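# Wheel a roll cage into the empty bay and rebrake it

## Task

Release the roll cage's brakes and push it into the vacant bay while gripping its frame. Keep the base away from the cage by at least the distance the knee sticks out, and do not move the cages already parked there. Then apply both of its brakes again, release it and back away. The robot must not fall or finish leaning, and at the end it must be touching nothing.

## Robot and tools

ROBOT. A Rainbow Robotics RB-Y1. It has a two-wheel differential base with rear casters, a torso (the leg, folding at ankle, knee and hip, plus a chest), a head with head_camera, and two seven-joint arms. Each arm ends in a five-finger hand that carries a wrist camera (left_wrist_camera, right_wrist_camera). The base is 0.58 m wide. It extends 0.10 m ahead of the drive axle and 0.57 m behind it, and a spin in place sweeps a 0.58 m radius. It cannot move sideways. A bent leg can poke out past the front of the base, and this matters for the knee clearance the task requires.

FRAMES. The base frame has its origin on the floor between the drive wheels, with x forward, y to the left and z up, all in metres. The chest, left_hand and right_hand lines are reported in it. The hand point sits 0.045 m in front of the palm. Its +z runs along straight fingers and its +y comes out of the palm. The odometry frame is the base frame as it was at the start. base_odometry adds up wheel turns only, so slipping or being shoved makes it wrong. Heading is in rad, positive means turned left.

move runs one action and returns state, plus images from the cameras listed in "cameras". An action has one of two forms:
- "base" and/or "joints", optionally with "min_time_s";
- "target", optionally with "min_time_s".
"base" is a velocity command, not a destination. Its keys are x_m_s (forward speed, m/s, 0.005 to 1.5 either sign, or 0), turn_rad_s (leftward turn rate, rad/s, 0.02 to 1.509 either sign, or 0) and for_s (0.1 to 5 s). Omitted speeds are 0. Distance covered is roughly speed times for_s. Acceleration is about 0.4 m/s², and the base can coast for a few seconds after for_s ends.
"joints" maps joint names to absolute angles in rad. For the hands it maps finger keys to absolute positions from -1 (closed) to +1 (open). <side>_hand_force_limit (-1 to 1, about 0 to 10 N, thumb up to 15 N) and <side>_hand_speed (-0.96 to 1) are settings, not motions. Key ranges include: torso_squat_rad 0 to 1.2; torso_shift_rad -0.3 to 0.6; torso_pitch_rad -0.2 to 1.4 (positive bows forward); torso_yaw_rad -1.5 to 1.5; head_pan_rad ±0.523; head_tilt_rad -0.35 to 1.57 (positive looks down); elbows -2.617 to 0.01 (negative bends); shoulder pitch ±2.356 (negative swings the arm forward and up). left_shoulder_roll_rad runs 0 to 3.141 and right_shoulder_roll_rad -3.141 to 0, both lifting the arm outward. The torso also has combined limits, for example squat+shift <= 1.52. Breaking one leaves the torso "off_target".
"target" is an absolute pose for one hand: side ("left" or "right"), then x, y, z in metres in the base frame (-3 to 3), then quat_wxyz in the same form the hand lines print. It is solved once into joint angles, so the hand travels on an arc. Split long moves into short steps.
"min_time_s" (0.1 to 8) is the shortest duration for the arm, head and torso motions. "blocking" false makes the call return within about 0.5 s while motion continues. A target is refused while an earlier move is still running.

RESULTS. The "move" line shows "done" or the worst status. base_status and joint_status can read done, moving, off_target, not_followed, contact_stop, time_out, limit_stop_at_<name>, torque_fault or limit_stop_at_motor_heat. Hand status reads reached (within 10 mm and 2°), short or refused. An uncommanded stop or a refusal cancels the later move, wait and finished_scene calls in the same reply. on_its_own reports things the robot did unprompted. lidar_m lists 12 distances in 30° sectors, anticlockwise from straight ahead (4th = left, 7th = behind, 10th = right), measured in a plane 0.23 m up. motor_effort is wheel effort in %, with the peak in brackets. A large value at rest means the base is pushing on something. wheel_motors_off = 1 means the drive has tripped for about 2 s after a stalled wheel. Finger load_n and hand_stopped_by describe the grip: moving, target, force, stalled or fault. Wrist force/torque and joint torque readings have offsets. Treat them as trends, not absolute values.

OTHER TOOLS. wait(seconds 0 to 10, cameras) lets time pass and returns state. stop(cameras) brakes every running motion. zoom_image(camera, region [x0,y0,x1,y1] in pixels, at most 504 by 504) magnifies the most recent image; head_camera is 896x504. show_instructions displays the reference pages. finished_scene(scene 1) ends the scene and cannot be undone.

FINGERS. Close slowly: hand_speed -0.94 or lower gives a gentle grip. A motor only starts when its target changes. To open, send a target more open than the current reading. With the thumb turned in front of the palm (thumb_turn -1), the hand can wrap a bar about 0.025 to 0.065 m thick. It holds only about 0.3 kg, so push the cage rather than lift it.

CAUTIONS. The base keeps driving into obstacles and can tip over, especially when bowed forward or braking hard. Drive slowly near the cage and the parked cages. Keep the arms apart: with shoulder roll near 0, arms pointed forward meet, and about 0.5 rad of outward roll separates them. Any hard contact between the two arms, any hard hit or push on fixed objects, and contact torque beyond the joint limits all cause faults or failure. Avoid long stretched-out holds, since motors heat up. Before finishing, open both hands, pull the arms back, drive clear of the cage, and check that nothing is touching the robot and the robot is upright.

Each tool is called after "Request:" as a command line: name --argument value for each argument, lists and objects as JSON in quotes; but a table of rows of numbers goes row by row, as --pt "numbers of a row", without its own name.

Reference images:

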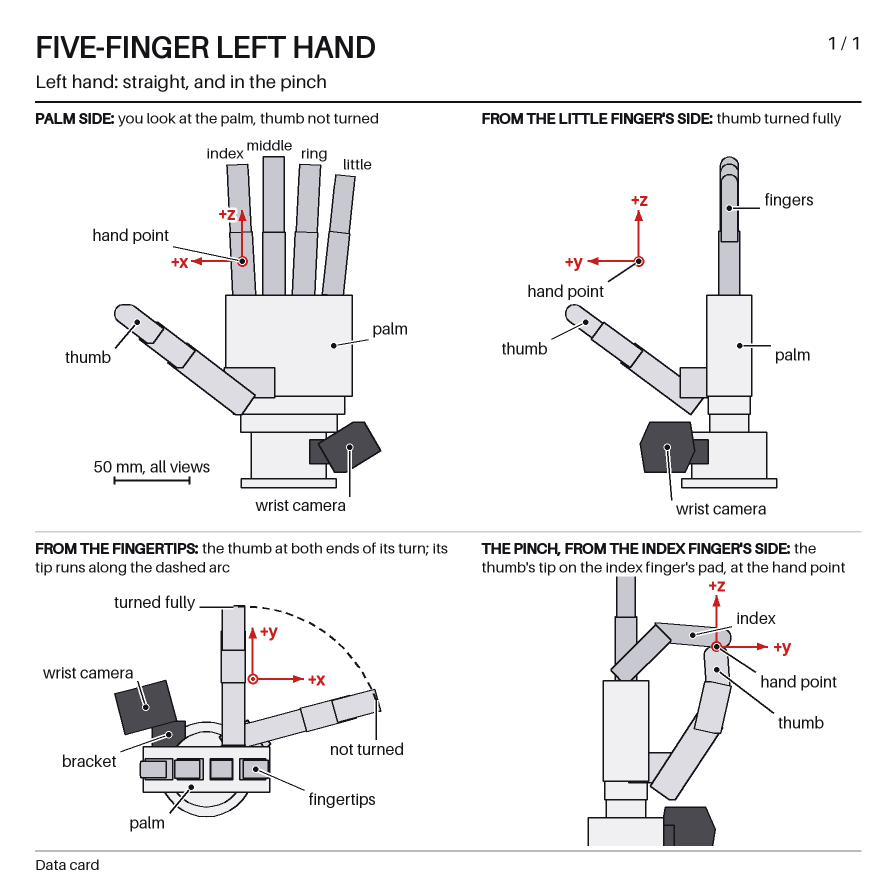

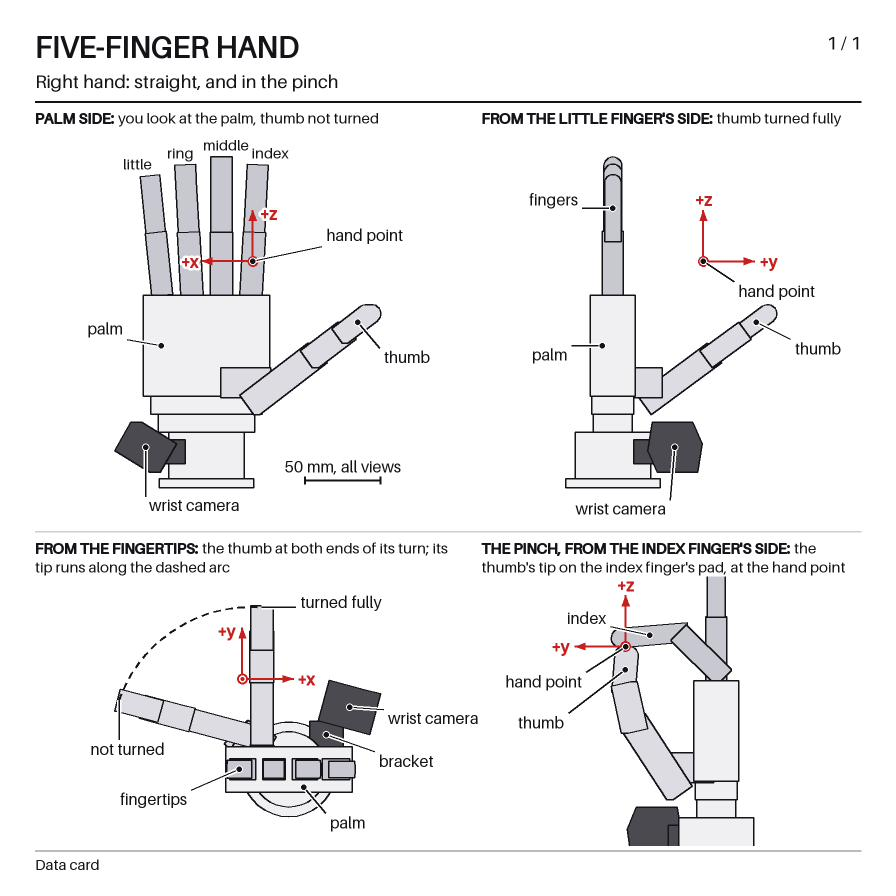

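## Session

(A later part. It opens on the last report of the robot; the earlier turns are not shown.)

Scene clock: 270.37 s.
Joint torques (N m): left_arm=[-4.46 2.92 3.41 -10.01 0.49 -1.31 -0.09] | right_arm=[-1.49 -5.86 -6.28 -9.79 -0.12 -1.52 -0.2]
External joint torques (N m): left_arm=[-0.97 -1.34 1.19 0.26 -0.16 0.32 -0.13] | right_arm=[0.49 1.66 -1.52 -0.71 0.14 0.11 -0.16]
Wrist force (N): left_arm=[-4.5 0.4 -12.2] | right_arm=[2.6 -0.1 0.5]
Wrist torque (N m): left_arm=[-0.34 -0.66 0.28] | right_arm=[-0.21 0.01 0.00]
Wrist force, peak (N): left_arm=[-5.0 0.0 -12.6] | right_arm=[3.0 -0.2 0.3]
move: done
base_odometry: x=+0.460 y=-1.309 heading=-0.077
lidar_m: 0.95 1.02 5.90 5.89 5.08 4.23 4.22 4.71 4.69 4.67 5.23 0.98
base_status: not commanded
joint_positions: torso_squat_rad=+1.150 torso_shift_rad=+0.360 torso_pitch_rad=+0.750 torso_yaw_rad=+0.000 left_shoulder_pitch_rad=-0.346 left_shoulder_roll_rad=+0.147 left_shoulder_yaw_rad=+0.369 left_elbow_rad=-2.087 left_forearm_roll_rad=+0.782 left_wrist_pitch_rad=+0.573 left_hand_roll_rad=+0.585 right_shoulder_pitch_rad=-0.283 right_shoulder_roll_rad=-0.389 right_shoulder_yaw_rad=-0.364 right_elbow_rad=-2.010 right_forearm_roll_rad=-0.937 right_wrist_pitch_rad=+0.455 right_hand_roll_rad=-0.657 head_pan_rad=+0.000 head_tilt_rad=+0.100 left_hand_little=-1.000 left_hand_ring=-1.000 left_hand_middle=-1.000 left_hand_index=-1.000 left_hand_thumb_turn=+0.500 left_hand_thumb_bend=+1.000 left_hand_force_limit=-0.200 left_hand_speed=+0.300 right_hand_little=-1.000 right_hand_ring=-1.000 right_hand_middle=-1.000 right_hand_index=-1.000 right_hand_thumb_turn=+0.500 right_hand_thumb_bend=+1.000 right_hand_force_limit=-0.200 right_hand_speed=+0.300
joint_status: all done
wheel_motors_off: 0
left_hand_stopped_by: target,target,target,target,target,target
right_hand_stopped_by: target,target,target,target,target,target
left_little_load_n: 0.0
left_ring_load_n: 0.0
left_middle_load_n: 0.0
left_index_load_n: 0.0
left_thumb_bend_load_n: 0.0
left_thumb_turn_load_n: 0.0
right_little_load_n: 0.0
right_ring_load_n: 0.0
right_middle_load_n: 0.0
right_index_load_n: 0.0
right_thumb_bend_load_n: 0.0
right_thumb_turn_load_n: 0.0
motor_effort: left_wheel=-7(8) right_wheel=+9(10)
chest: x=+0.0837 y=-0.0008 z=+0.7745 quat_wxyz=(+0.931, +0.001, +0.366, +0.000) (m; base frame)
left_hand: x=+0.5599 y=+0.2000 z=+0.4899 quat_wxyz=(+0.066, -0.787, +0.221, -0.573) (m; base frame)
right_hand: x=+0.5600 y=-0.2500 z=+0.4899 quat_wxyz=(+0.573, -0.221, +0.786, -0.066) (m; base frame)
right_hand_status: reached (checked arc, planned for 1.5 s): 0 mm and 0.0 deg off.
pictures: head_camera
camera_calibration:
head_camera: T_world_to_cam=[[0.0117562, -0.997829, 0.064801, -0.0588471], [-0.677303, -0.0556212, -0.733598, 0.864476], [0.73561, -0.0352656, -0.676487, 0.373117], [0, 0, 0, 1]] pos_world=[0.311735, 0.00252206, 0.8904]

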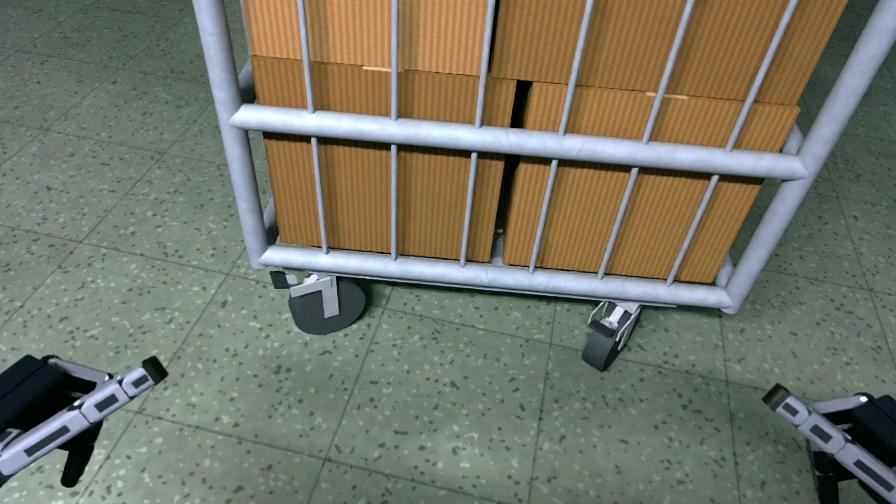

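Request:
move --target '{"side": "left", "x": 0.59, "y": 0.2, "z": 0.44, "quat_wxyz": [0.066, -0.787, 0.221, -0.573]}' --min_time_s 0.7

Request:
move --target '{"side": "right", "x": 0.56, "y": -0.25, "z": 0.44, "quat_wxyz": [0.573, -0.221, 0.787, -0.066]}' --min_time_s 0.7

Request:
move --base '{"x_m_s": 0.15, "for_s": 2.0}' --cameras '["head_camera"]'

Scene clock: 271.60 s.
Joint torques (N m): left_arm=[-4.97 5.28 1.63 -9.18 0.47 -1.27 0.11] | right_arm=[-1.94 -6.22 -5.86 -9.85 -0.32 -1.55 -0.34]
External joint torques (N m): left_arm=[0.24 0.05 -0.89 1.01 -0.08 0.21 0.07] | right_arm=[0.04 1.3 -1.1 -0.77 -0.06 0.08 -0.3]
Wrist force (N): left_arm=[-4.7 0.3 -12.3] | right_arm=[2.7 -0.1 0.7]
Wrist torque (N m): left_arm=[-0.33 -0.61 0.09] | right_arm=[-0.24 0.00 0.01]
Wrist force, peak (N): left_arm=[-5.5 0.7 -12.7] | right_arm=[2.9 -0.3 0.8]
move: done
base_odometry: x=+0.460 y=-1.309 heading=-0.077
lidar_m: 0.96 1.00 5.89 5.89 5.08 4.22 4.21 4.72 4.69 4.67 5.24 0.98
base_status: not commanded
joint_positions: torso_squat_rad=+1.150 torso_shift_rad=+0.360 torso_pitch_rad=+0.750 torso_yaw_rad=+0.000 left_shoulder_pitch_rad=-0.449 left_shoulder_roll_rad=+0.215 left_shoulder_yaw_rad=+0.309 left_elbow_rad=-1.811 left_forearm_roll_rad=+0.894 left_wrist_pitch_rad=+0.406 left_hand_roll_rad=+0.458 right_shoulder_pitch_rad=-0.283 right_shoulder_roll_rad=-0.389 right_shoulder_yaw_rad=-0.364 right_elbow_rad=-2.010 right_forearm_roll_rad=-0.937 right_wrist_pitch_rad=+0.455 right_hand_roll_rad=-0.657 head_pan_rad=+0.000 head_tilt_rad=+0.100 left_hand_little=-1.000 left_hand_ring=-1.000 left_hand_middle=-1.000 left_hand_index=-1.000 left_hand_thumb_turn=+0.500 left_hand_thumb_bend=+1.000 left_hand_force_limit=-0.200 left_hand_speed=+0.300 right_hand_little=-1.000 right_hand_ring=-1.000 right_hand_middle=-1.000 right_hand_index=-1.000 right_hand_thumb_turn=+0.500 right_hand_thumb_bend=+1.000 right_hand_force_limit=-0.200 right_hand_speed=+0.300
joint_status: all done
wheel_motors_off: 0
left_hand_stopped_by: target,target,target,target,target,target
right_hand_stopped_by: target,target,target,target,target,target
left_little_load_n: 0.0
left_ring_load_n: 0.0
left_middle_load_n: 0.0
left_index_load_n: 0.0
left_thumb_bend_load_n: 0.0
left_thumb_turn_load_n: -0.5
right_little_load_n: 0.0
right_ring_load_n: 0.0
right_middle_load_n: 0.0
right_index_load_n: 0.0
right_thumb_bend_load_n: 0.0
right_thumb_turn_load_n: 0.0
motor_effort: left_wheel=-7(8) right_wheel=+10(10)
chest: x=+0.0837 y=-0.0008 z=+0.7745 quat_wxyz=(+0.931, +0.001, +0.366, +0.000) (m; base frame)
left_hand: x=+0.5900 y=+0.2003 z=+0.4400 quat_wxyz=(+0.066, -0.787, +0.221, -0.572) (m; base frame)
left_hand_status: reached (checked arc, planned for 0.7 s): 0 mm and 0.1 deg off.
right_hand: x=+0.5600 y=-0.2500 z=+0.4899 quat_wxyz=(+0.573, -0.221, +0.786, -0.066) (m; base frame)
pictures: none

Scene clock: 272.63 s.
Joint torques (N m): left_arm=[-4.9 5.07 1.61 -9.27 0.51 -1.23 0.12] | right_arm=[-2.72 -9.65 -4.42 -8.06 -0.28 -1.47 -0.01]
External joint torques (N m): left_arm=[0.31 -0.16 -0.91 0.92 -0.04 0.25 0.08] | right_arm=[-0.69 -1.62 0.7 0.62 -0.13 -0.01 0.03]
Wrist force (N): left_arm=[-5.5 0.2 -12.2] | right_arm=[2.4 0.0 0.5]
Wrist torque (N m): left_arm=[-0.35 -0.49 0.05] | right_arm=[-0.22 0.03 0.13]
Wrist force, peak (N): left_arm=[-5.1 0.3 -12.6] | right_arm=[3.4 -0.5 0.5]
move: done
base_odometry: x=+0.460 y=-1.309 heading=-0.077
lidar_m: 0.95 1.00 5.90 5.88 5.08 4.23 4.22 4.71 4.68 4.67 5.24 0.98
base_status: not commanded
joint_positions: torso_squat_rad=+1.150 torso_shift_rad=+0.360 torso_pitch_rad=+0.750 torso_yaw_rad=+0.000 left_shoulder_pitch_rad=-0.449 left_shoulder_roll_rad=+0.215 left_shoulder_yaw_rad=+0.309 left_elbow_rad=-1.811 left_forearm_roll_rad=+0.894 left_wrist_pitch_rad=+0.406 left_hand_roll_rad=+0.458 right_shoulder_pitch_rad=-0.288 right_shoulder_roll_rad=-0.463 right_shoulder_yaw_rad=-0.231 right_elbow_rad=-1.820 right_forearm_roll_rad=-1.110 right_wrist_pitch_rad=+0.243 right_hand_roll_rad=-0.494 head_pan_rad=+0.000 head_tilt_rad=+0.100 left_hand_little=-1.000 left_hand_ring=-1.000 left_hand_middle=-1.000 left_hand_index=-1.000 left_hand_thumb_turn=+0.500 left_hand_thumb_bend=+1.000 left_hand_force_limit=-0.200 left_hand_speed=+0.300 right_hand_little=-1.000 right_hand_ring=-1.000 right_hand_middle=-1.000 right_hand_index=-1.000 right_hand_thumb_turn=+0.500 right_hand_thumb_bend=+1.000 right_hand_force_limit=-0.200 right_hand_speed=+0.300
joint_status: all done
wheel_motors_off: 0
left_hand_stopped_by: target,target,target,target,target,target
right_hand_stopped_by: target,target,target,target,target,target
left_little_load_n: 0.0
left_ring_load_n: 0.0
left_middle_load_n: 0.0
left_index_load_n: 0.0
left_thumb_bend_load_n: 0.0
left_thumb_turn_load_n: 0.0
right_little_load_n: 0.0
right_ring_load_n: 0.0
right_middle_load_n: 0.0
right_index_load_n: 0.0
right_thumb_bend_load_n: 0.0
right_thumb_turn_load_n: 0.0
motor_effort: left_wheel=-7(8) right_wheel=+9(10)
chest: x=+0.0837 y=-0.0008 z=+0.7745 quat_wxyz=(+0.931, +0.001, +0.366, +0.000) (m; base frame)
left_hand: x=+0.5900 y=+0.2003 z=+0.4400 quat_wxyz=(+0.066, -0.787, +0.221, -0.572) (m; base frame)
right_hand: x=+0.5598 y=-0.2505 z=+0.4397 quat_wxyz=(+0.571, -0.220, +0.788, -0.067) (m; base frame)
right_hand_status: reached (checked arc, planned for 0.7 s): 1 mm and 0.4 deg off.
pictures: none

Scene clock: 275.47 s.
Joint torques (N m): left_arm=[-5.08 5.38 1.63 -9.35 0.56 -1.28 0.11] | right_arm=[-1.52 -9.68 -4.74 -8.24 -0.37 -1.55 0.05]
External joint torques (N m): left_arm=[0.13 0.16 -0.89 0.83 0.01 0.2 0.07] | right_arm=[0.51 -1.65 0.39 0.44 -0.22 -0.1 0.09]
Wrist force (N): left_arm=[-5.0 0.1 -12.3] | right_arm=[2.4 -0.1 0.5]
Wrist torque (N m): left_arm=[-0.35 -0.59 0.06] | right_arm=[-0.25 0.03 0.11]
Wrist force, peak (N): left_arm=[-5.2 0.1 -12.7] | right_arm=[2.9 -0.2 1.1]
move: done
base_odometry: x=+0.759 y=-1.332 heading=-0.078
lidar_m: 0.65 0.68 5.84 5.83 5.42 4.53 4.52 5.06 4.75 4.73 5.30 0.67
base_status: done (sent for 2 of 2 s)
joint_positions: torso_squat_rad=+1.150 torso_shift_rad=+0.360 torso_pitch_rad=+0.750 torso_yaw_rad=+0.000 left_shoulder_pitch_rad=-0.449 left_shoulder_roll_rad=+0.216 left_shoulder_yaw_rad=+0.309 left_elbow_rad=-1.811 left_forearm_roll_rad=+0.894 left_wrist_pitch_rad=+0.406 left_hand_roll_rad=+0.458 right_shoulder_pitch_rad=-0.288 right_shoulder_roll_rad=-0.463 right_shoulder_yaw_rad=-0.231 right_elbow_rad=-1.820 right_forearm_roll_rad=-1.110 right_wrist_pitch_rad=+0.243 right_hand_roll_rad=-0.494 head_pan_rad=+0.000 head_tilt_rad=+0.100 left_hand_little=-1.000 left_hand_ring=-1.000 left_hand_middle=-1.000 left_hand_index=-1.000 left_hand_thumb_turn=+0.500 left_hand_thumb_bend=+1.000 left_hand_force_limit=-0.200 left_hand_speed=+0.300 right_hand_little=-1.000 right_hand_ring=-1.000 right_hand_middle=-1.000 right_hand_index=-1.000 right_hand_thumb_turn=+0.500 right_hand_thumb_bend=+1.000 right_hand_force_limit=-0.200 right_hand_speed=+0.300
joint_status: not commanded
wheel_motors_off: 0
left_hand_stopped_by: target,target,target,target,target,target
right_hand_stopped_by: target,target,target,target,target,target
left_little_load_n: 0.0
left_ring_load_n: 0.0
left_middle_load_n: 0.5
left_index_load_n: 0.0
left_thumb_bend_load_n: -0.5
left_thumb_turn_load_n: 0.0
right_little_load_n: 0.0
right_ring_load_n: 0.0
right_middle_load_n: 0.0
right_index_load_n: 0.0
right_thumb_bend_load_n: 0.0
right_thumb_turn_load_n: 0.0
motor_effort: left_wheel=-6(14) right_wheel=+7(31)
chest: x=+0.0837 y=-0.0008 z=+0.7745 quat_wxyz=(+0.930, +0.001, +0.366, +0.000) (m; base frame)
left_hand: x=+0.5900 y=+0.2003 z=+0.4400 quat_wxyz=(+0.066, -0.787, +0.221, -0.572) (m; base frame)
right_hand: x=+0.5599 y=-0.2504 z=+0.4398 quat_wxyz=(+0.571, -0.220, +0.788, -0.067) (m; base frame)
pictures: head_camera
camera_calibration:
head_camera: T_world_to_cam=[[0.0119019, -0.997827, 0.0647997, -0.0588914], [-0.67735, -0.0557165, -0.733548, 0.864446], [0.735564, -0.0351614, -0.676542, 0.37318], [0, 0, 0, 1]] pos_world=[0.311735, 0.00252201, 0.8904]

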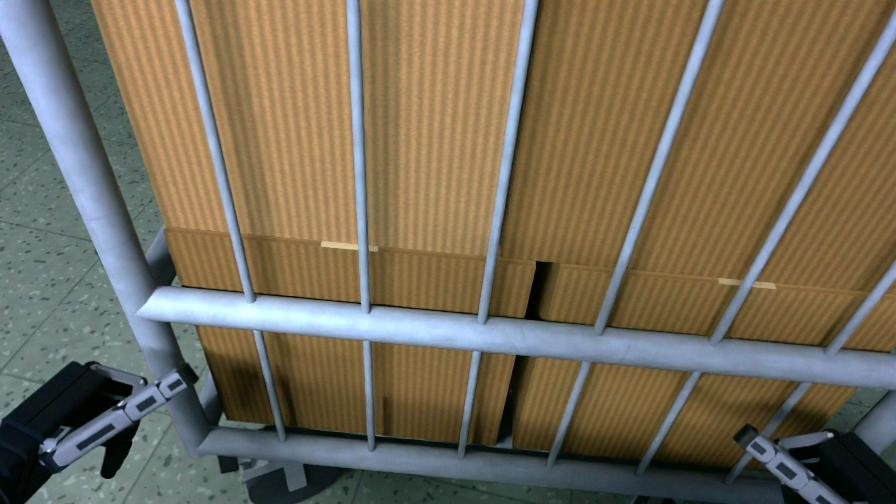

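Request:
move --base '{"x_m_s": 0.03, "for_s": 1.2}'

Request:
move --base '{"x_m_s": 0.015, "for_s": 1}'

Request:
move --base '{"x_m_s": 0.015, "for_s": 1}' --cameras '["head_camera"]'

Scene clock: 277.73 s.
Joint torques (N m): left_arm=[-4.66 5.02 1.49 -9.27 0.52 -1.32 0.17] | right_arm=[-1.74 -8.86 -4.2 -8.24 -0.3 -1.48 0.09]
External joint torques (N m): left_arm=[0.55 -0.21 -1.03 0.91 -0.03 0.16 0.13] | right_arm=[0.3 -0.83 0.93 0.44 -0.16 -0.02 0.13]
Wrist force (N): left_arm=[-5.0 0.2 -12.2] | right_arm=[2.5 -0.3 0.4]
Wrist torque (N m): left_arm=[-0.33 -0.57 0.05] | right_arm=[-0.28 0.01 0.10]
Wrist force, peak (N): left_arm=[-5.1 0.3 -12.7] | right_arm=[2.9 0.1 1.1]
move: done
base_odometry: x=+0.795 y=-1.335 heading=-0.079
lidar_m: 0.61 0.65 5.84 5.82 5.48 4.56 4.55 5.08 4.76 4.74 5.32 0.63
base_status: done (sent for 1.2 of 1.2 s)
joint_positions: torso_squat_rad=+1.150 torso_shift_rad=+0.360 torso_pitch_rad=+0.750 torso_yaw_rad=+0.000 left_shoulder_pitch_rad=-0.449 left_shoulder_roll_rad=+0.216 left_shoulder_yaw_rad=+0.309 left_elbow_rad=-1.811 left_forearm_roll_rad=+0.894 left_wrist_pitch_rad=+0.406 left_hand_roll_rad=+0.458 right_shoulder_pitch_rad=-0.288 right_shoulder_roll_rad=-0.464 right_shoulder_yaw_rad=-0.231 right_elbow_rad=-1.820 right_forearm_roll_rad=-1.110 right_wrist_pitch_rad=+0.243 right_hand_roll_rad=-0.494 head_pan_rad=+0.000 head_tilt_rad=+0.100 left_hand_little=-1.000 left_hand_ring=-1.000 left_hand_middle=-1.000 left_hand_index=-1.000 left_hand_thumb_turn=+0.500 left_hand_thumb_bend=+1.000 left_hand_force_limit=-0.200 left_hand_speed=+0.300 right_hand_little=-1.000 right_hand_ring=-1.000 right_hand_middle=-1.000 right_hand_index=-1.000 right_hand_thumb_turn=+0.500 right_hand_thumb_bend=+1.000 right_hand_force_limit=-0.200 right_hand_speed=+0.300
joint_status: not commanded
wheel_motors_off: 0
left_hand_stopped_by: target,target,target,target,target,target
right_hand_stopped_by: target,target,target,target,target,target
left_little_load_n: 0.0
left_ring_load_n: 0.0
left_middle_load_n: 0.0
left_index_load_n: 0.0
left_thumb_bend_load_n: 0.0
left_thumb_turn_load_n: 0.0
right_little_load_n: 0.0
right_ring_load_n: 0.0
right_middle_load_n: 0.0
right_index_load_n: 0.0
right_thumb_bend_load_n: 0.0
right_thumb_turn_load_n: 0.0
motor_effort: left_wheel=-5(14) right_wheel=+6(29)
chest: x=+0.0837 y=-0.0008 z=+0.7745 quat_wxyz=(+0.931, +0.001, +0.366, +0.000) (m; base frame)
left_hand: x=+0.5900 y=+0.2003 z=+0.4400 quat_wxyz=(+0.066, -0.787, +0.221, -0.572) (m; base frame)
right_hand: x=+0.5599 y=-0.2504 z=+0.4398 quat_wxyz=(+0.571, -0.220, +0.788, -0.067) (m; base frame)
pictures: none

Scene clock: 279.47 s.
Joint torques (N m): left_arm=[-5.26 4.97 1.54 -9.45 0.54 -1.3 0.1] | right_arm=[-1.67 -9.2 -4.64 -8.39 -0.3 -1.57 0.23]
External joint torques (N m): left_arm=[-0.06 -0.26 -0.98 0.73 -0.01 0.17 0.06] | right_arm=[0.36 -1.18 0.49 0.29 -0.16 -0.12 0.27]
Wrist force (N): left_arm=[-4.9 0.5 -12.5] | right_arm=[2.3 -0.2 0.6]
Wrist torque (N m): left_arm=[-0.27 -0.58 0.07] | right_arm=[-0.25 0.06 0.11]
Wrist force, peak (N): left_arm=[-5.5 0.1 -12.5] | right_arm=[2.8 0.0 0.8]
move: done
base_odometry: x=+0.810 y=-1.337 heading=-0.079
lidar_m: 0.60 0.63 5.83 5.81 5.49 4.58 4.56 5.12 4.76 4.75 5.32 0.62
base_status: done (sent for 1 of 1 s)
joint_positions: torso_squat_rad=+1.150 torso_shift_rad=+0.360 torso_pitch_rad=+0.750 torso_yaw_rad=+0.000 left_shoulder_pitch_rad=-0.449 left_shoulder_roll_rad=+0.216 left_shoulder_yaw_rad=+0.309 left_elbow_rad=-1.811 left_forearm_roll_rad=+0.894 left_wrist_pitch_rad=+0.406 left_hand_roll_rad=+0.458 right_shoulder_pitch_rad=-0.288 right_shoulder_roll_rad=-0.464 right_shoulder_yaw_rad=-0.231 right_elbow_rad=-1.820 right_forearm_roll_rad=-1.110 right_wrist_pitch_rad=+0.243 right_hand_roll_rad=-0.494 head_pan_rad=+0.000 head_tilt_rad=+0.100 left_hand_little=-1.000 left_hand_ring=-1.000 left_hand_middle=-1.000 left_hand_index=-1.000 left_hand_thumb_turn=+0.500 left_hand_thumb_bend=+1.000 left_hand_force_limit=-0.200 left_hand_speed=+0.300 right_hand_little=-1.000 right_hand_ring=-1.000 right_hand_middle=-1.000 right_hand_index=-1.000 right_hand_thumb_turn=+0.500 right_hand_thumb_bend=+1.000 right_hand_force_limit=-0.200 right_hand_speed=+0.300
joint_status: not commanded
wheel_motors_off: 0
left_hand_stopped_by: target,target,target,target,target,target
right_hand_stopped_by: target,target,target,target,target,target
left_little_load_n: 0.0
left_ring_load_n: 0.0
left_middle_load_n: 0.0
left_index_load_n: 0.0
left_thumb_bend_load_n: 0.0
left_thumb_turn_load_n: 0.0
right_little_load_n: 0.0
right_ring_load_n: 0.0
right_middle_load_n: 0.0
right_index_load_n: 0.0
right_thumb_bend_load_n: 0.0
right_thumb_turn_load_n: 0.0
motor_effort: left_wheel=-5(11) right_wheel=+5(19)
chest: x=+0.0837 y=-0.0008 z=+0.7745 quat_wxyz=(+0.931, +0.001, +0.366, +0.000) (m; base frame)
left_hand: x=+0.5900 y=+0.2003 z=+0.4400 quat_wxyz=(+0.066, -0.787, +0.221, -0.572) (m; base frame)
right_hand: x=+0.5599 y=-0.2504 z=+0.4398 quat_wxyz=(+0.571, -0.220, +0.788, -0.067) (m; base frame)
pictures: none

Scene clock: 280.90 s.
Joint torques (N m): left_arm=[-10.04 5.2 2.35 -8.51 0.15 -2.57 0.21] | right_arm=[-1.71 -8.84 -4.43 -8.38 -0.2 -1.55 -0.02]
External joint torques (N m): left_arm=[-4.85 -0.02 -0.17 1.67 -0.4 -1.09 0.17] | right_arm=[0.34 -0.81 0.7 0.3 -0.06 -0.1 0.02]
Wrist force (N): left_arm=[-4.6 5.9 -43.3] | right_arm=[2.4 -0.3 0.9]
Wrist torque (N m): left_arm=[0.86 -0.47 0.10] | right_arm=[-0.29 0.04 0.11]
Wrist force, peak (N): left_arm=[-4.8 6.8 -53.6] | right_arm=[2.8 0.0 0.8]
move: done
base_odometry: x=+0.825 y=-1.338 heading=-0.080
lidar_m: 0.58 0.62 5.83 5.81 5.51 4.59 4.57 5.12 4.76 4.75 5.31 0.61
base_status: done (sent for 1 of 1 s)
joint_positions: torso_squat_rad=+1.150 torso_shift_rad=+0.360 torso_pitch_rad=+0.750 torso_yaw_rad=+0.000 left_shoulder_pitch_rad=-0.448 left_shoulder_roll_rad=+0.216 left_shoulder_yaw_rad=+0.309 left_elbow_rad=-1.811 left_forearm_roll_rad=+0.894 left_wrist_pitch_rad=+0.406 left_hand_roll_rad=+0.458 right_shoulder_pitch_rad=-0.288 right_shoulder_roll_rad=-0.464 right_shoulder_yaw_rad=-0.231 right_elbow_rad=-1.820 right_forearm_roll_rad=-1.110 right_wrist_pitch_rad=+0.243 right_hand_roll_rad=-0.494 head_pan_rad=+0.000 head_tilt_rad=+0.100 left_hand_little=-1.000 left_hand_ring=-1.000 left_hand_middle=-1.000 left_hand_index=-1.001 left_hand_thumb_turn=+0.500 left_hand_thumb_bend=+1.000 left_hand_force_limit=-0.200 left_hand_speed=+0.300 right_hand_little=-1.000 right_hand_ring=-1.000 right_hand_middle=-1.000 right_hand_index=-1.000 right_hand_thumb_turn=+0.500 right_hand_thumb_bend=+1.000 right_hand_force_limit=-0.200 right_hand_speed=+0.300
joint_status: not commanded
wheel_motors_off: 0
left_hand_stopped_by: target,target,target,target,target,target
right_hand_stopped_by: target,target,target,target,target,target
left_little_load_n: 0.0
left_ring_load_n: 0.0
left_middle_load_n: 0.0
left_index_load_n: -7.0
left_thumb_bend_load_n: 0.0
left_thumb_turn_load_n: -0.5
right_little_load_n: 0.0
right_ring_load_n: 0.0
right_middle_load_n: 0.0
right_index_load_n: 0.0
right_thumb_bend_load_n: 0.0
right_thumb_turn_load_n: 0.0
motor_effort: left_wheel=+3(8) right_wheel=+7(17)
chest: x=+0.0835 y=-0.0008 z=+0.7746 quat_wxyz=(+0.931, +0.001, +0.366, +0.000) (m; base frame)
left_hand: x=+0.5894 y=+0.2005 z=+0.4397 quat_wxyz=(+0.066, -0.787, +0.221, -0.572) (m; base frame)
right_hand: x=+0.5599 y=-0.2503 z=+0.4399 quat_wxyz=(+0.571, -0.220, +0.788, -0.067) (m; base frame)
pictures: head_camera
camera_calibration:
head_camera: T_world_to_cam=[[0.0120272, -0.997835, 0.0646643, -0.0588131], [-0.677135, -0.0557119, -0.733747, 0.864495], [0.735761, -0.0349616, -0.676339, 0.37315], [0, 0, 0, 1]] pos_world=[0.311538, 0.00252285, 0.8905]

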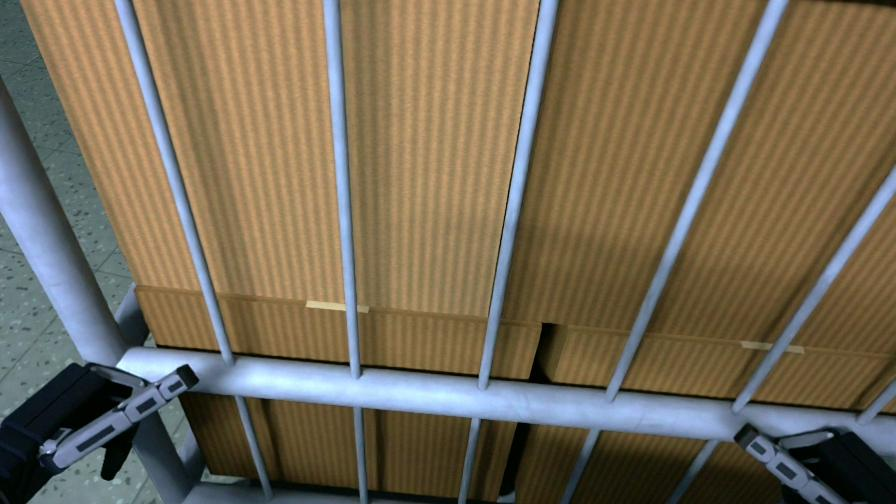

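Request:
move --base '{"x_m_s": 0.01, "for_s": 0.5}'

Request:
move --base '{"x_m_s": 0.01, "for_s": 0.5}'

Request:
move --base '{"x_m_s": 0.01, "for_s": 0.5}' --cameras '["head_camera"]'

Scene clock: 282.13 s.
Joint torques (N m): left_arm=[-26.64 8.35 4.3 -5.02 -1.1 -5.36 0.71] | right_arm=[-7.09 -8.98 -5.27 -8.17 -0.23 -2.23 0.17]
External joint torques (N m): left_arm=[-21.49 3.13 1.77 5.16 -1.65 -3.89 0.67] | right_arm=[-5.03 -0.95 -0.15 0.51 -0.08 -0.77 0.21]
Wrist force (N): left_arm=[-5.3 19.5 -116.4] | right_arm=[3.7 2.1 -17.3]
Wrist torque (N m): left_arm=[4.66 -0.15 0.22] | right_arm=[0.35 0.11 0.16]
Wrist force, peak (N): left_arm=[-5.0 21.6 -136.9] | right_arm=[4.4 3.4 -29.4]
move: done
base_odometry: x=+0.829 y=-1.338 heading=-0.079
lidar_m: 0.58 0.62 5.83 5.81 5.51 4.60 4.58 5.13 4.76 4.75 5.31 0.59
base_status: done (sent for 0.5 of 0.5 s)
joint_positions: torso_squat_rad=+1.150 torso_shift_rad=+0.359 torso_pitch_rad=+0.748 torso_yaw_rad=+0.001 left_shoulder_pitch_rad=-0.444 left_shoulder_roll_rad=+0.215 left_shoulder_yaw_rad=+0.309 left_elbow_rad=-1.812 left_forearm_roll_rad=+0.894 left_wrist_pitch_rad=+0.407 left_hand_roll_rad=+0.458 right_shoulder_pitch_rad=-0.287 right_shoulder_roll_rad=-0.464 right_shoulder_yaw_rad=-0.231 right_elbow_rad=-1.820 right_forearm_roll_rad=-1.110 right_wrist_pitch_rad=+0.244 right_hand_roll_rad=-0.494 head_pan_rad=+0.000 head_tilt_rad=+0.100 left_hand_little=-1.000 left_hand_ring=-1.000 left_hand_middle=-1.000 left_hand_index=-1.002 left_hand_thumb_turn=+0.500 left_hand_thumb_bend=+1.000 left_hand_force_limit=-0.200 left_hand_speed=+0.300 right_hand_little=-1.000 right_hand_ring=-1.000 right_hand_middle=-1.000 right_hand_index=-1.001 right_hand_thumb_turn=+0.500 right_hand_thumb_bend=+1.000 right_hand_force_limit=-0.200 right_hand_speed=+0.300
joint_status: not commanded
wheel_motors_off: 0
left_hand_stopped_by: target,target,target,target,target,target
right_hand_stopped_by: target,target,target,target,target,target
left_little_load_n: 0.0
left_ring_load_n: 0.0
left_middle_load_n: 0.0
left_index_load_n: -14.0
left_thumb_bend_load_n: 0.0
left_thumb_turn_load_n: 0.0
right_little_load_n: 0.0
right_ring_load_n: 0.0
right_middle_load_n: 0.0
right_index_load_n: -5.0
right_thumb_bend_load_n: 0.0
right_thumb_turn_load_n: -0.5
motor_effort: left_wheel=+25(33) right_wheel=+24(32)
chest: x=+0.0829 y=-0.0007 z=+0.7748 quat_wxyz=(+0.931, +0.001, +0.365, +0.000) (m; base frame)
left_hand: x=+0.5876 y=+0.2010 z=+0.4392 quat_wxyz=(+0.066, -0.788, +0.220, -0.571) (m; base frame)
right_hand: x=+0.5594 y=-0.2502 z=+0.4402 quat_wxyz=(+0.571, -0.220, +0.788, -0.067) (m; base frame)
pictures: none

Scene clock: 283.33 s.
Joint torques (N m): left_arm=[-34.41 10.37 6.6 -3.86 -1.74 -7.21 0.92] | right_arm=[-13.02 -9.56 -5.43 -8.87 0.01 -2.38 -0.1]
External joint torques (N m): left_arm=[-29.28 5.17 4.07 6.32 -2.29 -5.74 0.88] | right_arm=[-10.97 -1.53 -0.3 -0.19 0.16 -0.93 -0.07]
Wrist force (N): left_arm=[-4.8 28.6 -150.9] | right_arm=[6.7 0.6 -35.0]
Wrist torque (N m): left_arm=[6.70 -0.05 0.28] | right_arm=[1.02 0.17 0.26]
Wrist force, peak (N): left_arm=[-6.1 33.1 -188.4] | right_arm=[6.1 7.4 -65.9]
move: done
base_odometry: x=+0.833 y=-1.338 heading=-0.079
lidar_m: 0.58 0.61 5.83 5.81 5.52 4.61 4.59 5.13 4.76 4.75 5.32 0.59
base_status: done (sent for 0.5 of 0.5 s)
joint_positions: torso_squat_rad=+1.150 torso_shift_rad=+0.358 torso_pitch_rad=+0.747 torso_yaw_rad=+0.001 left_shoulder_pitch_rad=-0.442 left_shoulder_roll_rad=+0.214 left_shoulder_yaw_rad=+0.308 left_elbow_rad=-1.812 left_forearm_roll_rad=+0.894 left_wrist_pitch_rad=+0.407 left_hand_roll_rad=+0.458 right_shoulder_pitch_rad=-0.285 right_shoulder_roll_rad=-0.464 right_shoulder_yaw_rad=-0.230 right_elbow_rad=-1.820 right_forearm_roll_rad=-1.110 right_wrist_pitch_rad=+0.244 right_hand_roll_rad=-0.494 head_pan_rad=+0.000 head_tilt_rad=+0.100 left_hand_little=-1.000 left_hand_ring=-1.000 left_hand_middle=-1.000 left_hand_index=-1.002 left_hand_thumb_turn=+0.500 left_hand_thumb_bend=+1.000 left_hand_force_limit=-0.200 left_hand_speed=+0.300 right_hand_little=-1.000 right_hand_ring=-1.000 right_hand_middle=-1.000 right_hand_index=-1.001 right_hand_thumb_turn=+0.500 right_hand_thumb_bend=+1.000 right_hand_force_limit=-0.200 right_hand_speed=+0.300
joint_status: not commanded
wheel_motors_off: 0
left_hand_stopped_by: target,target,target,target,target,target
right_hand_stopped_by: target,target,target,target,target,target
left_little_load_n: 0.0
left_ring_load_n: 0.0
left_middle_load_n: 0.0
left_index_load_n: -16.0
left_thumb_bend_load_n: 0.0
left_thumb_turn_load_n: -0.5
right_little_load_n: 0.0
right_ring_load_n: 0.0
right_middle_load_n: 0.0
right_index_load_n: -9.0
right_thumb_bend_load_n: 0.0
right_thumb_turn_load_n: -0.5
motor_effort: left_wheel=+31(48) right_wheel=+37(58)
chest: x=+0.0825 y=-0.0007 z=+0.7750 quat_wxyz=(+0.931, +0.001, +0.365, +0.000) (m; base frame)
left_hand: x=+0.5867 y=+0.2009 z=+0.4390 quat_wxyz=(+0.066, -0.788, +0.220, -0.570) (m; base frame)
right_hand: x=+0.5587 y=-0.2504 z=+0.4402 quat_wxyz=(+0.571, -0.220, +0.788, -0.067) (m; base frame)
pictures: none

Scene clock: 284.30 s.
Joint torques (N m): left_arm=[-31.46 11.22 9.7 -3.42 -1.88 -7.83 1.11] | right_arm=[-7.82 -8.38 -5.38 -9.31 -0.08 -2.34 -0.05]
External joint torques (N m): left_arm=[-26.32 6.03 7.18 6.75 -2.43 -6.36 1.07] | right_arm=[-5.75 -0.35 -0.25 -0.63 0.07 -0.89 -0.01]
Wrist force (N): left_arm=[-1.6 33.0 -141.5] | right_arm=[4.9 1.1 -14.4]
Wrist torque (N m): left_arm=[6.32 -0.08 0.47] | right_arm=[0.25 0.07 0.21]
Wrist force, peak (N): left_arm=[-6.6 33.7 -192.1] | right_arm=[6.7 5.8 -67.5]
move: done
base_odometry: x=+0.837 y=-1.339 heading=-0.079
lidar_m: 0.58 0.61 5.82 5.81 5.52 4.61 4.59 5.13 4.76 4.75 5.32 0.60
base_status: done (sent for 0.5 of 0.5 s)
joint_positions: torso_squat_rad=+1.150 torso_shift_rad=+0.359 torso_pitch_rad=+0.748 torso_yaw_rad=+0.001 left_shoulder_pitch_rad=-0.443 left_shoulder_roll_rad=+0.214 left_shoulder_yaw_rad=+0.307 left_elbow_rad=-1.812 left_forearm_roll_rad=+0.894 left_wrist_pitch_rad=+0.407 left_hand_roll_rad=+0.458 right_shoulder_pitch_rad=-0.286 right_shoulder_roll_rad=-0.464 right_shoulder_yaw_rad=-0.231 right_elbow_rad=-1.820 right_forearm_roll_rad=-1.110 right_wrist_pitch_rad=+0.244 right_hand_roll_rad=-0.494 head_pan_rad=+0.000 head_tilt_rad=+0.100 left_hand_little=-1.000 left_hand_ring=-1.000 left_hand_middle=-1.000 left_hand_index=-1.002 left_hand_thumb_turn=+0.500 left_hand_thumb_bend=+1.000 left_hand_force_limit=-0.200 left_hand_speed=+0.300 right_hand_little=-1.000 right_hand_ring=-1.000 right_hand_middle=-1.000 right_hand_index=-1.000 right_hand_thumb_turn=+0.500 right_hand_thumb_bend=+1.000 right_hand_force_limit=-0.200 right_hand_speed=+0.300
joint_status: not commanded
wheel_motors_off: 0
left_hand_stopped_by: target,target,target,target,target,target
right_hand_stopped_by: target,target,target,target,target,target
left_little_load_n: 0.5
left_ring_load_n: 0.0
left_middle_load_n: 0.0
left_index_load_n: -14.0
left_thumb_bend_load_n: 0.0
left_thumb_turn_load_n: 0.0
right_little_load_n: 0.0
right_ring_load_n: 0.0
right_middle_load_n: 0.0
right_index_load_n: -4.5
right_thumb_bend_load_n: 0.0
right_thumb_turn_load_n: 0.0
motor_effort: left_wheel=+28(48) right_wheel=+30(59)
chest: x=+0.0826 y=-0.0007 z=+0.7750 quat_wxyz=(+0.931, +0.001, +0.365, +0.000) (m; base frame)
left_hand: x=+0.5869 y=+0.2002 z=+0.4391 quat_wxyz=(+0.066, -0.788, +0.221, -0.571) (m; base frame)
right_hand: x=+0.5592 y=-0.2502 z=+0.4406 quat_wxyz=(+0.571, -0.220, +0.788, -0.067) (m; base frame)
pictures: head_camera
camera_calibration:
head_camera: T_world_to_cam=[[0.012312, -0.997838, 0.0645598, -0.0586519], [-0.675504, -0.0559043, -0.735234, 0.865184], [0.737254, -0.0345581, -0.674732, 0.372739], [0, 0, 0, 1]] pos_world=[0.310353, 0.00272354, 0.891398]

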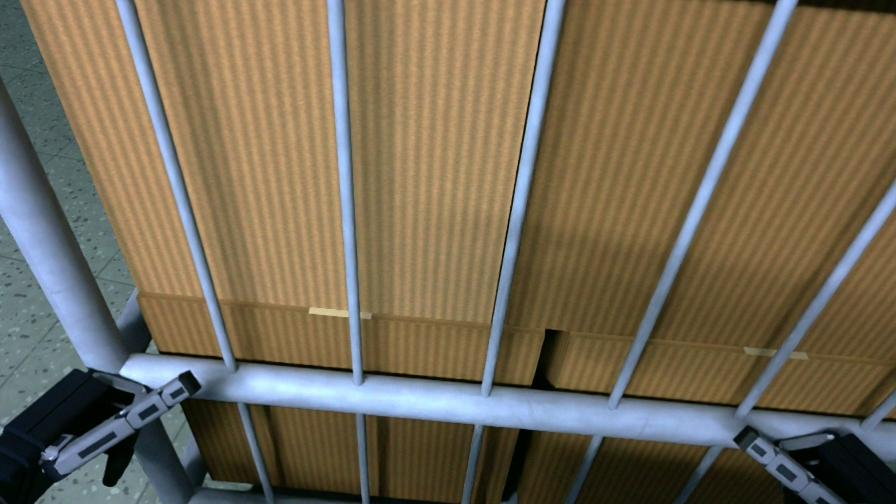

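Request:
move --base '{"x_m_s": 0.02, "for_s": 2}' --cameras '["head_camera"]'

Scene clock: 287.50 s.
Joint torques (N m): left_arm=[-22.88 14.72 19.57 -8.69 -1.23 -10.4 1.47] | right_arm=[-1.43 -8.42 -5.71 -8.7 -0.02 -1.57 -0.06]
External joint torques (N m): left_arm=[-17.72 9.57 17.07 1.49 -1.79 -8.94 1.43] | right_arm=[0.63 -0.4 -0.58 -0.01 0.12 -0.11 -0.02]
Wrist force (N): left_arm=[-5.8 39.7 -85.7] | right_arm=[2.0 0.1 0.2]
Wrist torque (N m): left_arm=[3.46 -0.10 0.20] | right_arm=[-0.17 0.11 0.08]
Wrist force, peak (N): left_arm=[-4.3 40.6 -204.4] | right_arm=[5.2 10.3 -68.0]
move: done
base_odometry: x=+0.877 y=-1.342 heading=-0.079
lidar_m: 0.58 0.61 5.82 5.80 5.57 4.64 4.63 5.18 4.77 4.76 5.32 0.61
base_status: done (sent for 2 of 2 s)
joint_positions: torso_squat_rad=+1.150 torso_shift_rad=+0.359 torso_pitch_rad=+0.749 torso_yaw_rad=+0.000 left_shoulder_pitch_rad=-0.445 left_shoulder_roll_rad=+0.213 left_shoulder_yaw_rad=+0.305 left_elbow_rad=-1.811 left_forearm_roll_rad=+0.894 left_wrist_pitch_rad=+0.408 left_hand_roll_rad=+0.458 right_shoulder_pitch_rad=-0.288 right_shoulder_roll_rad=-0.464 right_shoulder_yaw_rad=-0.230 right_elbow_rad=-1.820 right_forearm_roll_rad=-1.110 right_wrist_pitch_rad=+0.243 right_hand_roll_rad=-0.494 head_pan_rad=+0.000 head_tilt_rad=+0.100 left_hand_little=-1.000 left_hand_ring=-1.000 left_hand_middle=-1.000 left_hand_index=-1.002 left_hand_thumb_turn=+0.500 left_hand_thumb_bend=+1.000 left_hand_force_limit=-0.200 left_hand_speed=+0.300 right_hand_little=-1.000 right_hand_ring=-1.000 right_hand_middle=-1.000 right_hand_index=-1.000 right_hand_thumb_turn=+0.500 right_hand_thumb_bend=+1.000 right_hand_force_limit=-0.200 right_hand_speed=+0.300
joint_status: not commanded
wheel_motors_off: 0
left_hand_stopped_by: target,target,target,target,target,target
right_hand_stopped_by: target,target,target,target,target,target
left_little_load_n: 0.0
left_ring_load_n: 0.0
left_middle_load_n: 0.0
left_index_load_n: -11.0
left_thumb_bend_load_n: 0.0
left_thumb_turn_load_n: -0.5
right_little_load_n: 0.0
right_ring_load_n: 0.0
right_middle_load_n: 0.0
right_index_load_n: 0.0
right_thumb_bend_load_n: 0.0
right_thumb_turn_load_n: -0.5
motor_effort: left_wheel=+12(52) right_wheel=+21(62)
chest: x=+0.0832 y=-0.0008 z=+0.7747 quat_wxyz=(+0.931, +0.001, +0.366, +0.000) (m; base frame)
left_hand: x=+0.5874 y=+0.1979 z=+0.4381 quat_wxyz=(+0.064, -0.788, +0.221, -0.570) (m; base frame)
right_hand: x=+0.5597 y=-0.2502 z=+0.4403 quat_wxyz=(+0.571, -0.220, +0.788, -0.067) (m; base frame)
pictures: head_camera
camera_calibration:
head_camera: T_world_to_cam=[[0.0119763, -0.997834, 0.064678, -0.0588306], [-0.676512, -0.0557172, -0.734321, 0.864839], [0.736335, -0.034961, -0.675714, 0.372976], [0, 0, 0, 1]] pos_world=[0.311143, 0.00252283, 0.890899]

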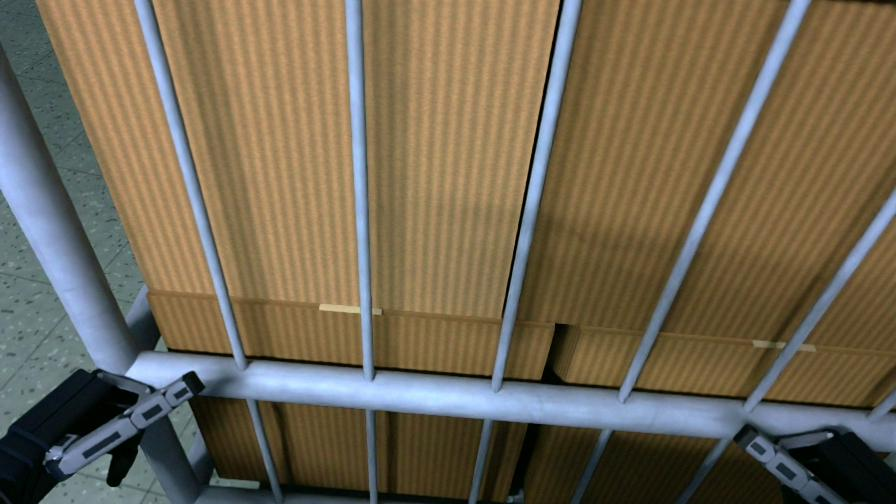

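Request:
move --base '{"x_m_s": 0.04, "for_s": 2}' --blocking false

Request:
wait --seconds 0.5

Request:
wait --seconds 0.5

Request:
wait --seconds 3 --cameras '["head_camera"]'

Scene clock: 288.13 s.
Joint torques (N m): left_arm=[-39.15 18.57 22.85 -3.21 -3.2 -14.56 2.03] | right_arm=[-3.41 -8.96 -5.98 -8.78 -0.11 -1.53 -0.07]
External joint torques (N m): left_arm=[-35.3 13.44 19.8 6.96 -3.75 -13.09 1.99] | right_arm=[-1.27 -0.92 -0.86 -0.09 0.04 -0.02 -0.03]
Wrist force (N): left_arm=[-0.4 62.6 -177.0] | right_arm=[2.2 0.1 0.0]
Wrist torque (N m): left_arm=[8.46 0.23 0.57] | right_arm=[-0.17 0.10 0.10]
Wrist force, peak (N): left_arm=[-4.7 71.0 -217.7] | right_arm=[2.5 5.2 -22.3]
move: moving
base_odometry: x=+0.895 y=-1.343 heading=-0.079
lidar_m: 0.57 0.61 5.81 5.80 5.59 4.65 4.64 5.19 4.77 4.75 5.33 0.59
base_status: moving
joint_positions: torso_squat_rad=+1.150 torso_shift_rad=+0.358 torso_pitch_rad=+0.747 torso_yaw_rad=+0.001 left_shoulder_pitch_rad=-0.439 left_shoulder_roll_rad=+0.212 left_shoulder_yaw_rad=+0.305 left_elbow_rad=-1.812 left_forearm_roll_rad=+0.894 left_wrist_pitch_rad=+0.409 left_hand_roll_rad=+0.458 right_shoulder_pitch_rad=-0.287 right_shoulder_roll_rad=-0.464 right_shoulder_yaw_rad=-0.230 right_elbow_rad=-1.820 right_forearm_roll_rad=-1.110 right_wrist_pitch_rad=+0.244 right_hand_roll_rad=-0.494 head_pan_rad=+0.000 head_tilt_rad=+0.100 left_hand_little=-1.000 left_hand_ring=-1.000 left_hand_middle=-1.000 left_hand_index=-1.002 left_hand_thumb_turn=+0.500 left_hand_thumb_bend=+1.000 left_hand_force_limit=-0.200 left_hand_speed=+0.300 right_hand_little=-1.000 right_hand_ring=-1.000 right_hand_middle=-1.000 right_hand_index=-1.000 right_hand_thumb_turn=+0.500 right_hand_thumb_bend=+1.000 right_hand_force_limit=-0.200 right_hand_speed=+0.300
joint_status: not commanded
wheel_motors_off: 0
left_hand_stopped_by: target,target,target,target,target,target
right_hand_stopped_by: target,target,target,target,target,target
left_little_load_n: 0.0
left_ring_load_n: 0.0
left_middle_load_n: 0.5
left_index_load_n: -18.5
left_thumb_bend_load_n: 0.0
left_thumb_turn_load_n: 0.0
right_little_load_n: 0.0
right_ring_load_n: 0.0
right_middle_load_n: 0.0
right_index_load_n: 0.0
right_thumb_bend_load_n: -0.5
right_thumb_turn_load_n: -0.5
motor_effort: left_wheel=+39(60) right_wheel=+35(58)
chest: x=+0.0825 y=-0.0007 z=+0.7750 quat_wxyz=(+0.931, +0.001, +0.365, +0.001) (m; base frame)
left_hand: x=+0.5850 y=+0.1989 z=+0.4373 quat_wxyz=(+0.064, -0.790, +0.221, -0.569) (m; base frame)
right_hand: x=+0.5595 y=-0.2497 z=+0.4410 quat_wxyz=(+0.572, -0.220, +0.788, -0.067) (m; base frame)
pictures: none

Scene clock: 288.63 s.
Joint torques (N m): left_arm=[-26.22 15.74 23.87 -12.05 -1.03 -14.24 1.83] | right_arm=[-3.31 -8.44 -6.08 -8.81 -0.02 -1.75 -0.03]
External joint torques (N m): left_arm=[-20.65 10.31 20.79 -1.92 -1.49 -12.43 1.79] | right_arm=[-1.25 -0.41 -0.95 -0.12 0.13 -0.29 0.01]
Wrist force (N): left_arm=[-9.6 53.7 -97.3] | right_arm=[1.7 0.0 0.3]
Wrist torque (N m): left_arm=[3.67 -0.03 0.16] | right_arm=[-0.22 0.15 0.06]
Wrist force, peak (N): left_arm=[-0.6 62.7 -161.7] | right_arm=[2.2 0.1 0.4]
earlier move: moving
base_odometry: x=+0.915 y=-1.345 heading=-0.080
lidar_m: 0.59 0.62 5.81 5.79 5.62 4.68 4.66 5.22 4.79 4.76 5.33 0.60
base_status: moving
joint_positions: torso_squat_rad=+1.150 torso_shift_rad=+0.359 torso_pitch_rad=+0.749 torso_yaw_rad=+0.000 left_shoulder_pitch_rad=-0.444 left_shoulder_roll_rad=+0.213 left_shoulder_yaw_rad=+0.304 left_elbow_rad=-1.810 left_forearm_roll_rad=+0.894 left_wrist_pitch_rad=+0.409 left_hand_roll_rad=+0.458 right_shoulder_pitch_rad=-0.288 right_shoulder_roll_rad=-0.464 right_shoulder_yaw_rad=-0.230 right_elbow_rad=-1.820 right_forearm_roll_rad=-1.110 right_wrist_pitch_rad=+0.243 right_hand_roll_rad=-0.494 head_pan_rad=+0.000 head_tilt_rad=+0.100 left_hand_little=-1.000 left_hand_ring=-1.000 left_hand_middle=-1.000 left_hand_index=-1.002 left_hand_thumb_turn=+0.500 left_hand_thumb_bend=+1.000 left_hand_force_limit=-0.200 left_hand_speed=+0.300 right_hand_little=-1.000 right_hand_ring=-1.000 right_hand_middle=-1.000 right_hand_index=-1.000 right_hand_thumb_turn=+0.500 right_hand_thumb_bend=+1.000 right_hand_force_limit=-0.200 right_hand_speed=+0.300
joint_status: not commanded
wheel_motors_off: 0
left_hand_stopped_by: target,target,target,target,target,target
right_hand_stopped_by: target,target,target,target,target,target
left_little_load_n: 0.0
left_ring_load_n: 0.0
left_middle_load_n: 0.0
left_index_load_n: -17.0
left_thumb_bend_load_n: 0.0
left_thumb_turn_load_n: -0.5
right_little_load_n: 0.0
right_ring_load_n: 0.0
right_middle_load_n: 0.0
right_index_load_n: 0.0
right_thumb_bend_load_n: 0.0
right_thumb_turn_load_n: 0.0
motor_effort: left_wheel=+17(60) right_wheel=+32(58)
chest: x=+0.0833 y=-0.0008 z=+0.7746 quat_wxyz=(+0.931, +0.001, +0.366, +0.000) (m; base frame)
left_hand: x=+0.5868 y=+0.1977 z=+0.4369 quat_wxyz=(+0.063, -0.789, +0.222, -0.569) (m; base frame)
right_hand: x=+0.5597 y=-0.2502 z=+0.4400 quat_wxyz=(+0.571, -0.220, +0.788, -0.067) (m; base frame)
wait: 0.50 s; no rest
pictures: none

Scene clock: 289.13 s.
Joint torques (N m): left_arm=[-37.77 21.02 32.49 -10.38 -2.15 -19.24 2.42] | right_arm=[-2.76 -8.78 -5.86 -8.74 -0.07 -1.62 0.05]
External joint torques (N m): left_arm=[-33.25 14.89 28.21 -1.26 -2.38 -17.64 2.38] | right_arm=[-0.76 -0.75 -0.73 -0.05 0.08 -0.13 0.09]
Wrist force (N): left_arm=[-10.4 70.8 -143.4] | right_arm=[2.2 -0.2 0.2]
Wrist torque (N m): left_arm=[5.41 0.28 0.27] | right_arm=[-0.25 0.11 0.11]
Wrist force, peak (N): left_arm=[-1.7 81.3 -168.3] | right_arm=[2.2 -0.2 0.3]
earlier move: moving
base_odometry: x=+0.934 y=-1.346 heading=-0.079
lidar_m: 0.58 0.61 5.81 5.79 5.64 4.70 4.69 5.24 4.78 4.76 5.34 0.61
base_status: moving
joint_positions: torso_squat_rad=+1.150 torso_shift_rad=+0.359 torso_pitch_rad=+0.749 torso_yaw_rad=+0.000 left_shoulder_pitch_rad=-0.441 left_shoulder_roll_rad=+0.211 left_shoulder_yaw_rad=+0.302 left_elbow_rad=-1.811 left_forearm_roll_rad=+0.894 left_wrist_pitch_rad=+0.410 left_hand_roll_rad=+0.457 right_shoulder_pitch_rad=-0.288 right_shoulder_roll_rad=-0.464 right_shoulder_yaw_rad=-0.230 right_elbow_rad=-1.820 right_forearm_roll_rad=-1.110 right_wrist_pitch_rad=+0.243 right_hand_roll_rad=-0.494 head_pan_rad=+0.000 head_tilt_rad=+0.100 left_hand_little=-1.000 left_hand_ring=-1.000 left_hand_middle=-1.000 left_hand_index=-1.003 left_hand_thumb_turn=+0.500 left_hand_thumb_bend=+1.000 left_hand_force_limit=-0.200 left_hand_speed=+0.300 right_hand_little=-1.000 right_hand_ring=-1.000 right_hand_middle=-1.000 right_hand_index=-1.000 right_hand_thumb_turn=+0.500 right_hand_thumb_bend=+1.000 right_hand_force_limit=-0.200 right_hand_speed=+0.300
joint_status: not commanded
wheel_motors_off: 0
left_hand_stopped_by: target,target,target,target,target,target
right_hand_stopped_by: target,target,target,target,target,target
left_little_load_n: 0.0
left_ring_load_n: 0.0
left_middle_load_n: 0.0
left_index_load_n: -22.5
left_thumb_bend_load_n: 0.0
left_thumb_turn_load_n: -0.5
right_little_load_n: 0.0
right_ring_load_n: 0.0
right_middle_load_n: 0.0
right_index_load_n: 0.0
right_thumb_bend_load_n: 0.0
right_thumb_turn_load_n: 0.0
motor_effort: left_wheel=+30(60) right_wheel=+41(58)
chest: x=+0.0830 y=-0.0008 z=+0.7747 quat_wxyz=(+0.931, +0.001, +0.366, +0.000) (m; base frame)
left_hand: x=+0.5853 y=+0.1963 z=+0.4359 quat_wxyz=(+0.061, -0.790, +0.222, -0.568) (m; base frame)
right_hand: x=+0.5596 y=-0.2502 z=+0.4404 quat_wxyz=(+0.571, -0.220, +0.788, -0.067) (m; base frame)
wait: 0.50 s; no rest
pictures: none

Scene clock: 290.50 s.
Joint torques (N m): left_arm=[-15.98 8.65 8.48 -13.93 0.75 -5.97 0.92] | right_arm=[-2.18 -8.63 -5.57 -8.6 -0.15 -1.47 0]
External joint torques (N m): left_arm=[-10.82 3.45 5.96 -3.76 0.2 -4.5 0.88] | right_arm=[-0.14 -0.6 -0.44 0.08 0 -0.01 0.04]
Wrist force (N): left_arm=[-13.9 13.2 -36.2] | right_arm=[1.9 -0.2 0.1]
Wrist torque (N m): left_arm=[0.34 -0.42 0.00] | right_arm=[-0.23 0.12 0.09]
Wrist force, peak (N): left_arm=[-6.7 76.5 -143.4] | right_arm=[2.4 -0.1 0.1]
earlier move: done
base_odometry: x=+0.956 y=-1.348 heading=-0.080
lidar_m: 0.59 0.62 5.79 5.78 5.67 4.72 4.70 5.26 4.79 4.77 5.34 0.62
base_status: done (sent for 2 of 2 s)
joint_positions: torso_squat_rad=+1.150 torso_shift_rad=+0.360 torso_pitch_rad=+0.750 torso_yaw_rad=+0.000 left_shoulder_pitch_rad=-0.447 left_shoulder_roll_rad=+0.215 left_shoulder_yaw_rad=+0.308 left_elbow_rad=-1.809 left_forearm_roll_rad=+0.893 left_wrist_pitch_rad=+0.407 left_hand_roll_rad=+0.458 right_shoulder_pitch_rad=-0.288 right_shoulder_roll_rad=-0.464 right_shoulder_yaw_rad=-0.230 right_elbow_rad=-1.820 right_forearm_roll_rad=-1.110 right_wrist_pitch_rad=+0.243 right_hand_roll_rad=-0.494 head_pan_rad=+0.000 head_tilt_rad=+0.100 left_hand_little=-1.000 left_hand_ring=-1.000 left_hand_middle=-1.000 left_hand_index=-1.002 left_hand_thumb_turn=+0.500 left_hand_thumb_bend=+1.000 left_hand_force_limit=-0.200 left_hand_speed=+0.300 right_hand_little=-1.000 right_hand_ring=-1.000 right_hand_middle=-1.000 right_hand_index=-1.000 right_hand_thumb_turn=+0.500 right_hand_thumb_bend=+1.000 right_hand_force_limit=-0.200 right_hand_speed=+0.300
joint_status: not commanded
wheel_motors_off: 0
left_hand_stopped_by: target,target,target,target,target,target
right_hand_stopped_by: target,target,target,target,target,target
left_little_load_n: 0.0
left_ring_load_n: 0.0
left_middle_load_n: 0.0
left_index_load_n: -8.5
left_thumb_bend_load_n: 0.0
left_thumb_turn_load_n: -0.5
right_little_load_n: 0.0
right_ring_load_n: 0.0
right_middle_load_n: 0.0
right_index_load_n: 0.0
right_thumb_bend_load_n: 0.0
right_thumb_turn_load_n: 0.0
motor_effort: left_wheel=+3(60) right_wheel=+12(58)
chest: x=+0.0836 y=-0.0008 z=+0.7745 quat_wxyz=(+0.931, +0.001, +0.366, +0.000) (m; base frame)
left_hand: x=+0.5884 y=+0.1997 z=+0.4378 quat_wxyz=(+0.065, -0.788, +0.221, -0.570) (m; base frame)
right_hand: x=+0.5598 y=-0.2502 z=+0.4397 quat_wxyz=(+0.571, -0.220, +0.788, -0.067) (m; base frame)
wait: 1.37 of 3 s (the move ended)
pictures: head_camera
camera_calibration:
head_camera: T_world_to_cam=[[0.0119663, -0.997822, 0.0648773, -0.0588801], [-0.677245, -0.0558221, -0.733637, 0.864431], [0.735661, -0.0351589, -0.676437, 0.373134], [0, 0, 0, 1]] pos_world=[0.311636, 0.0026215, 0.890401]

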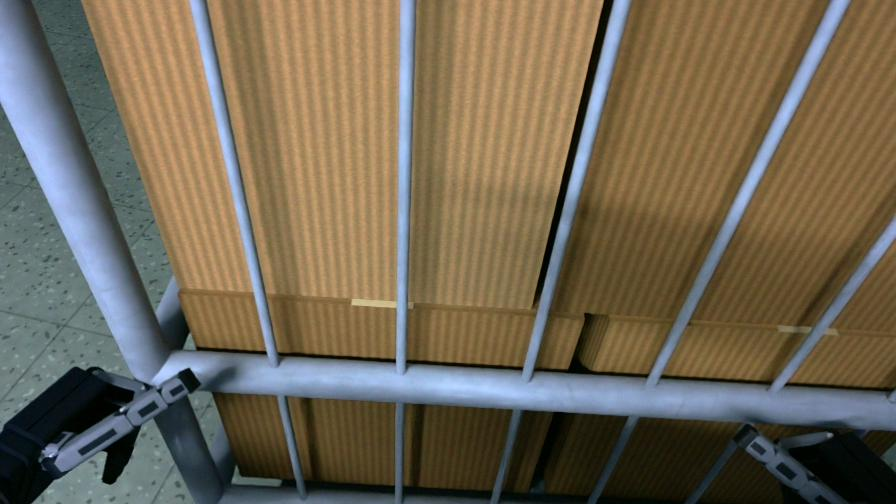

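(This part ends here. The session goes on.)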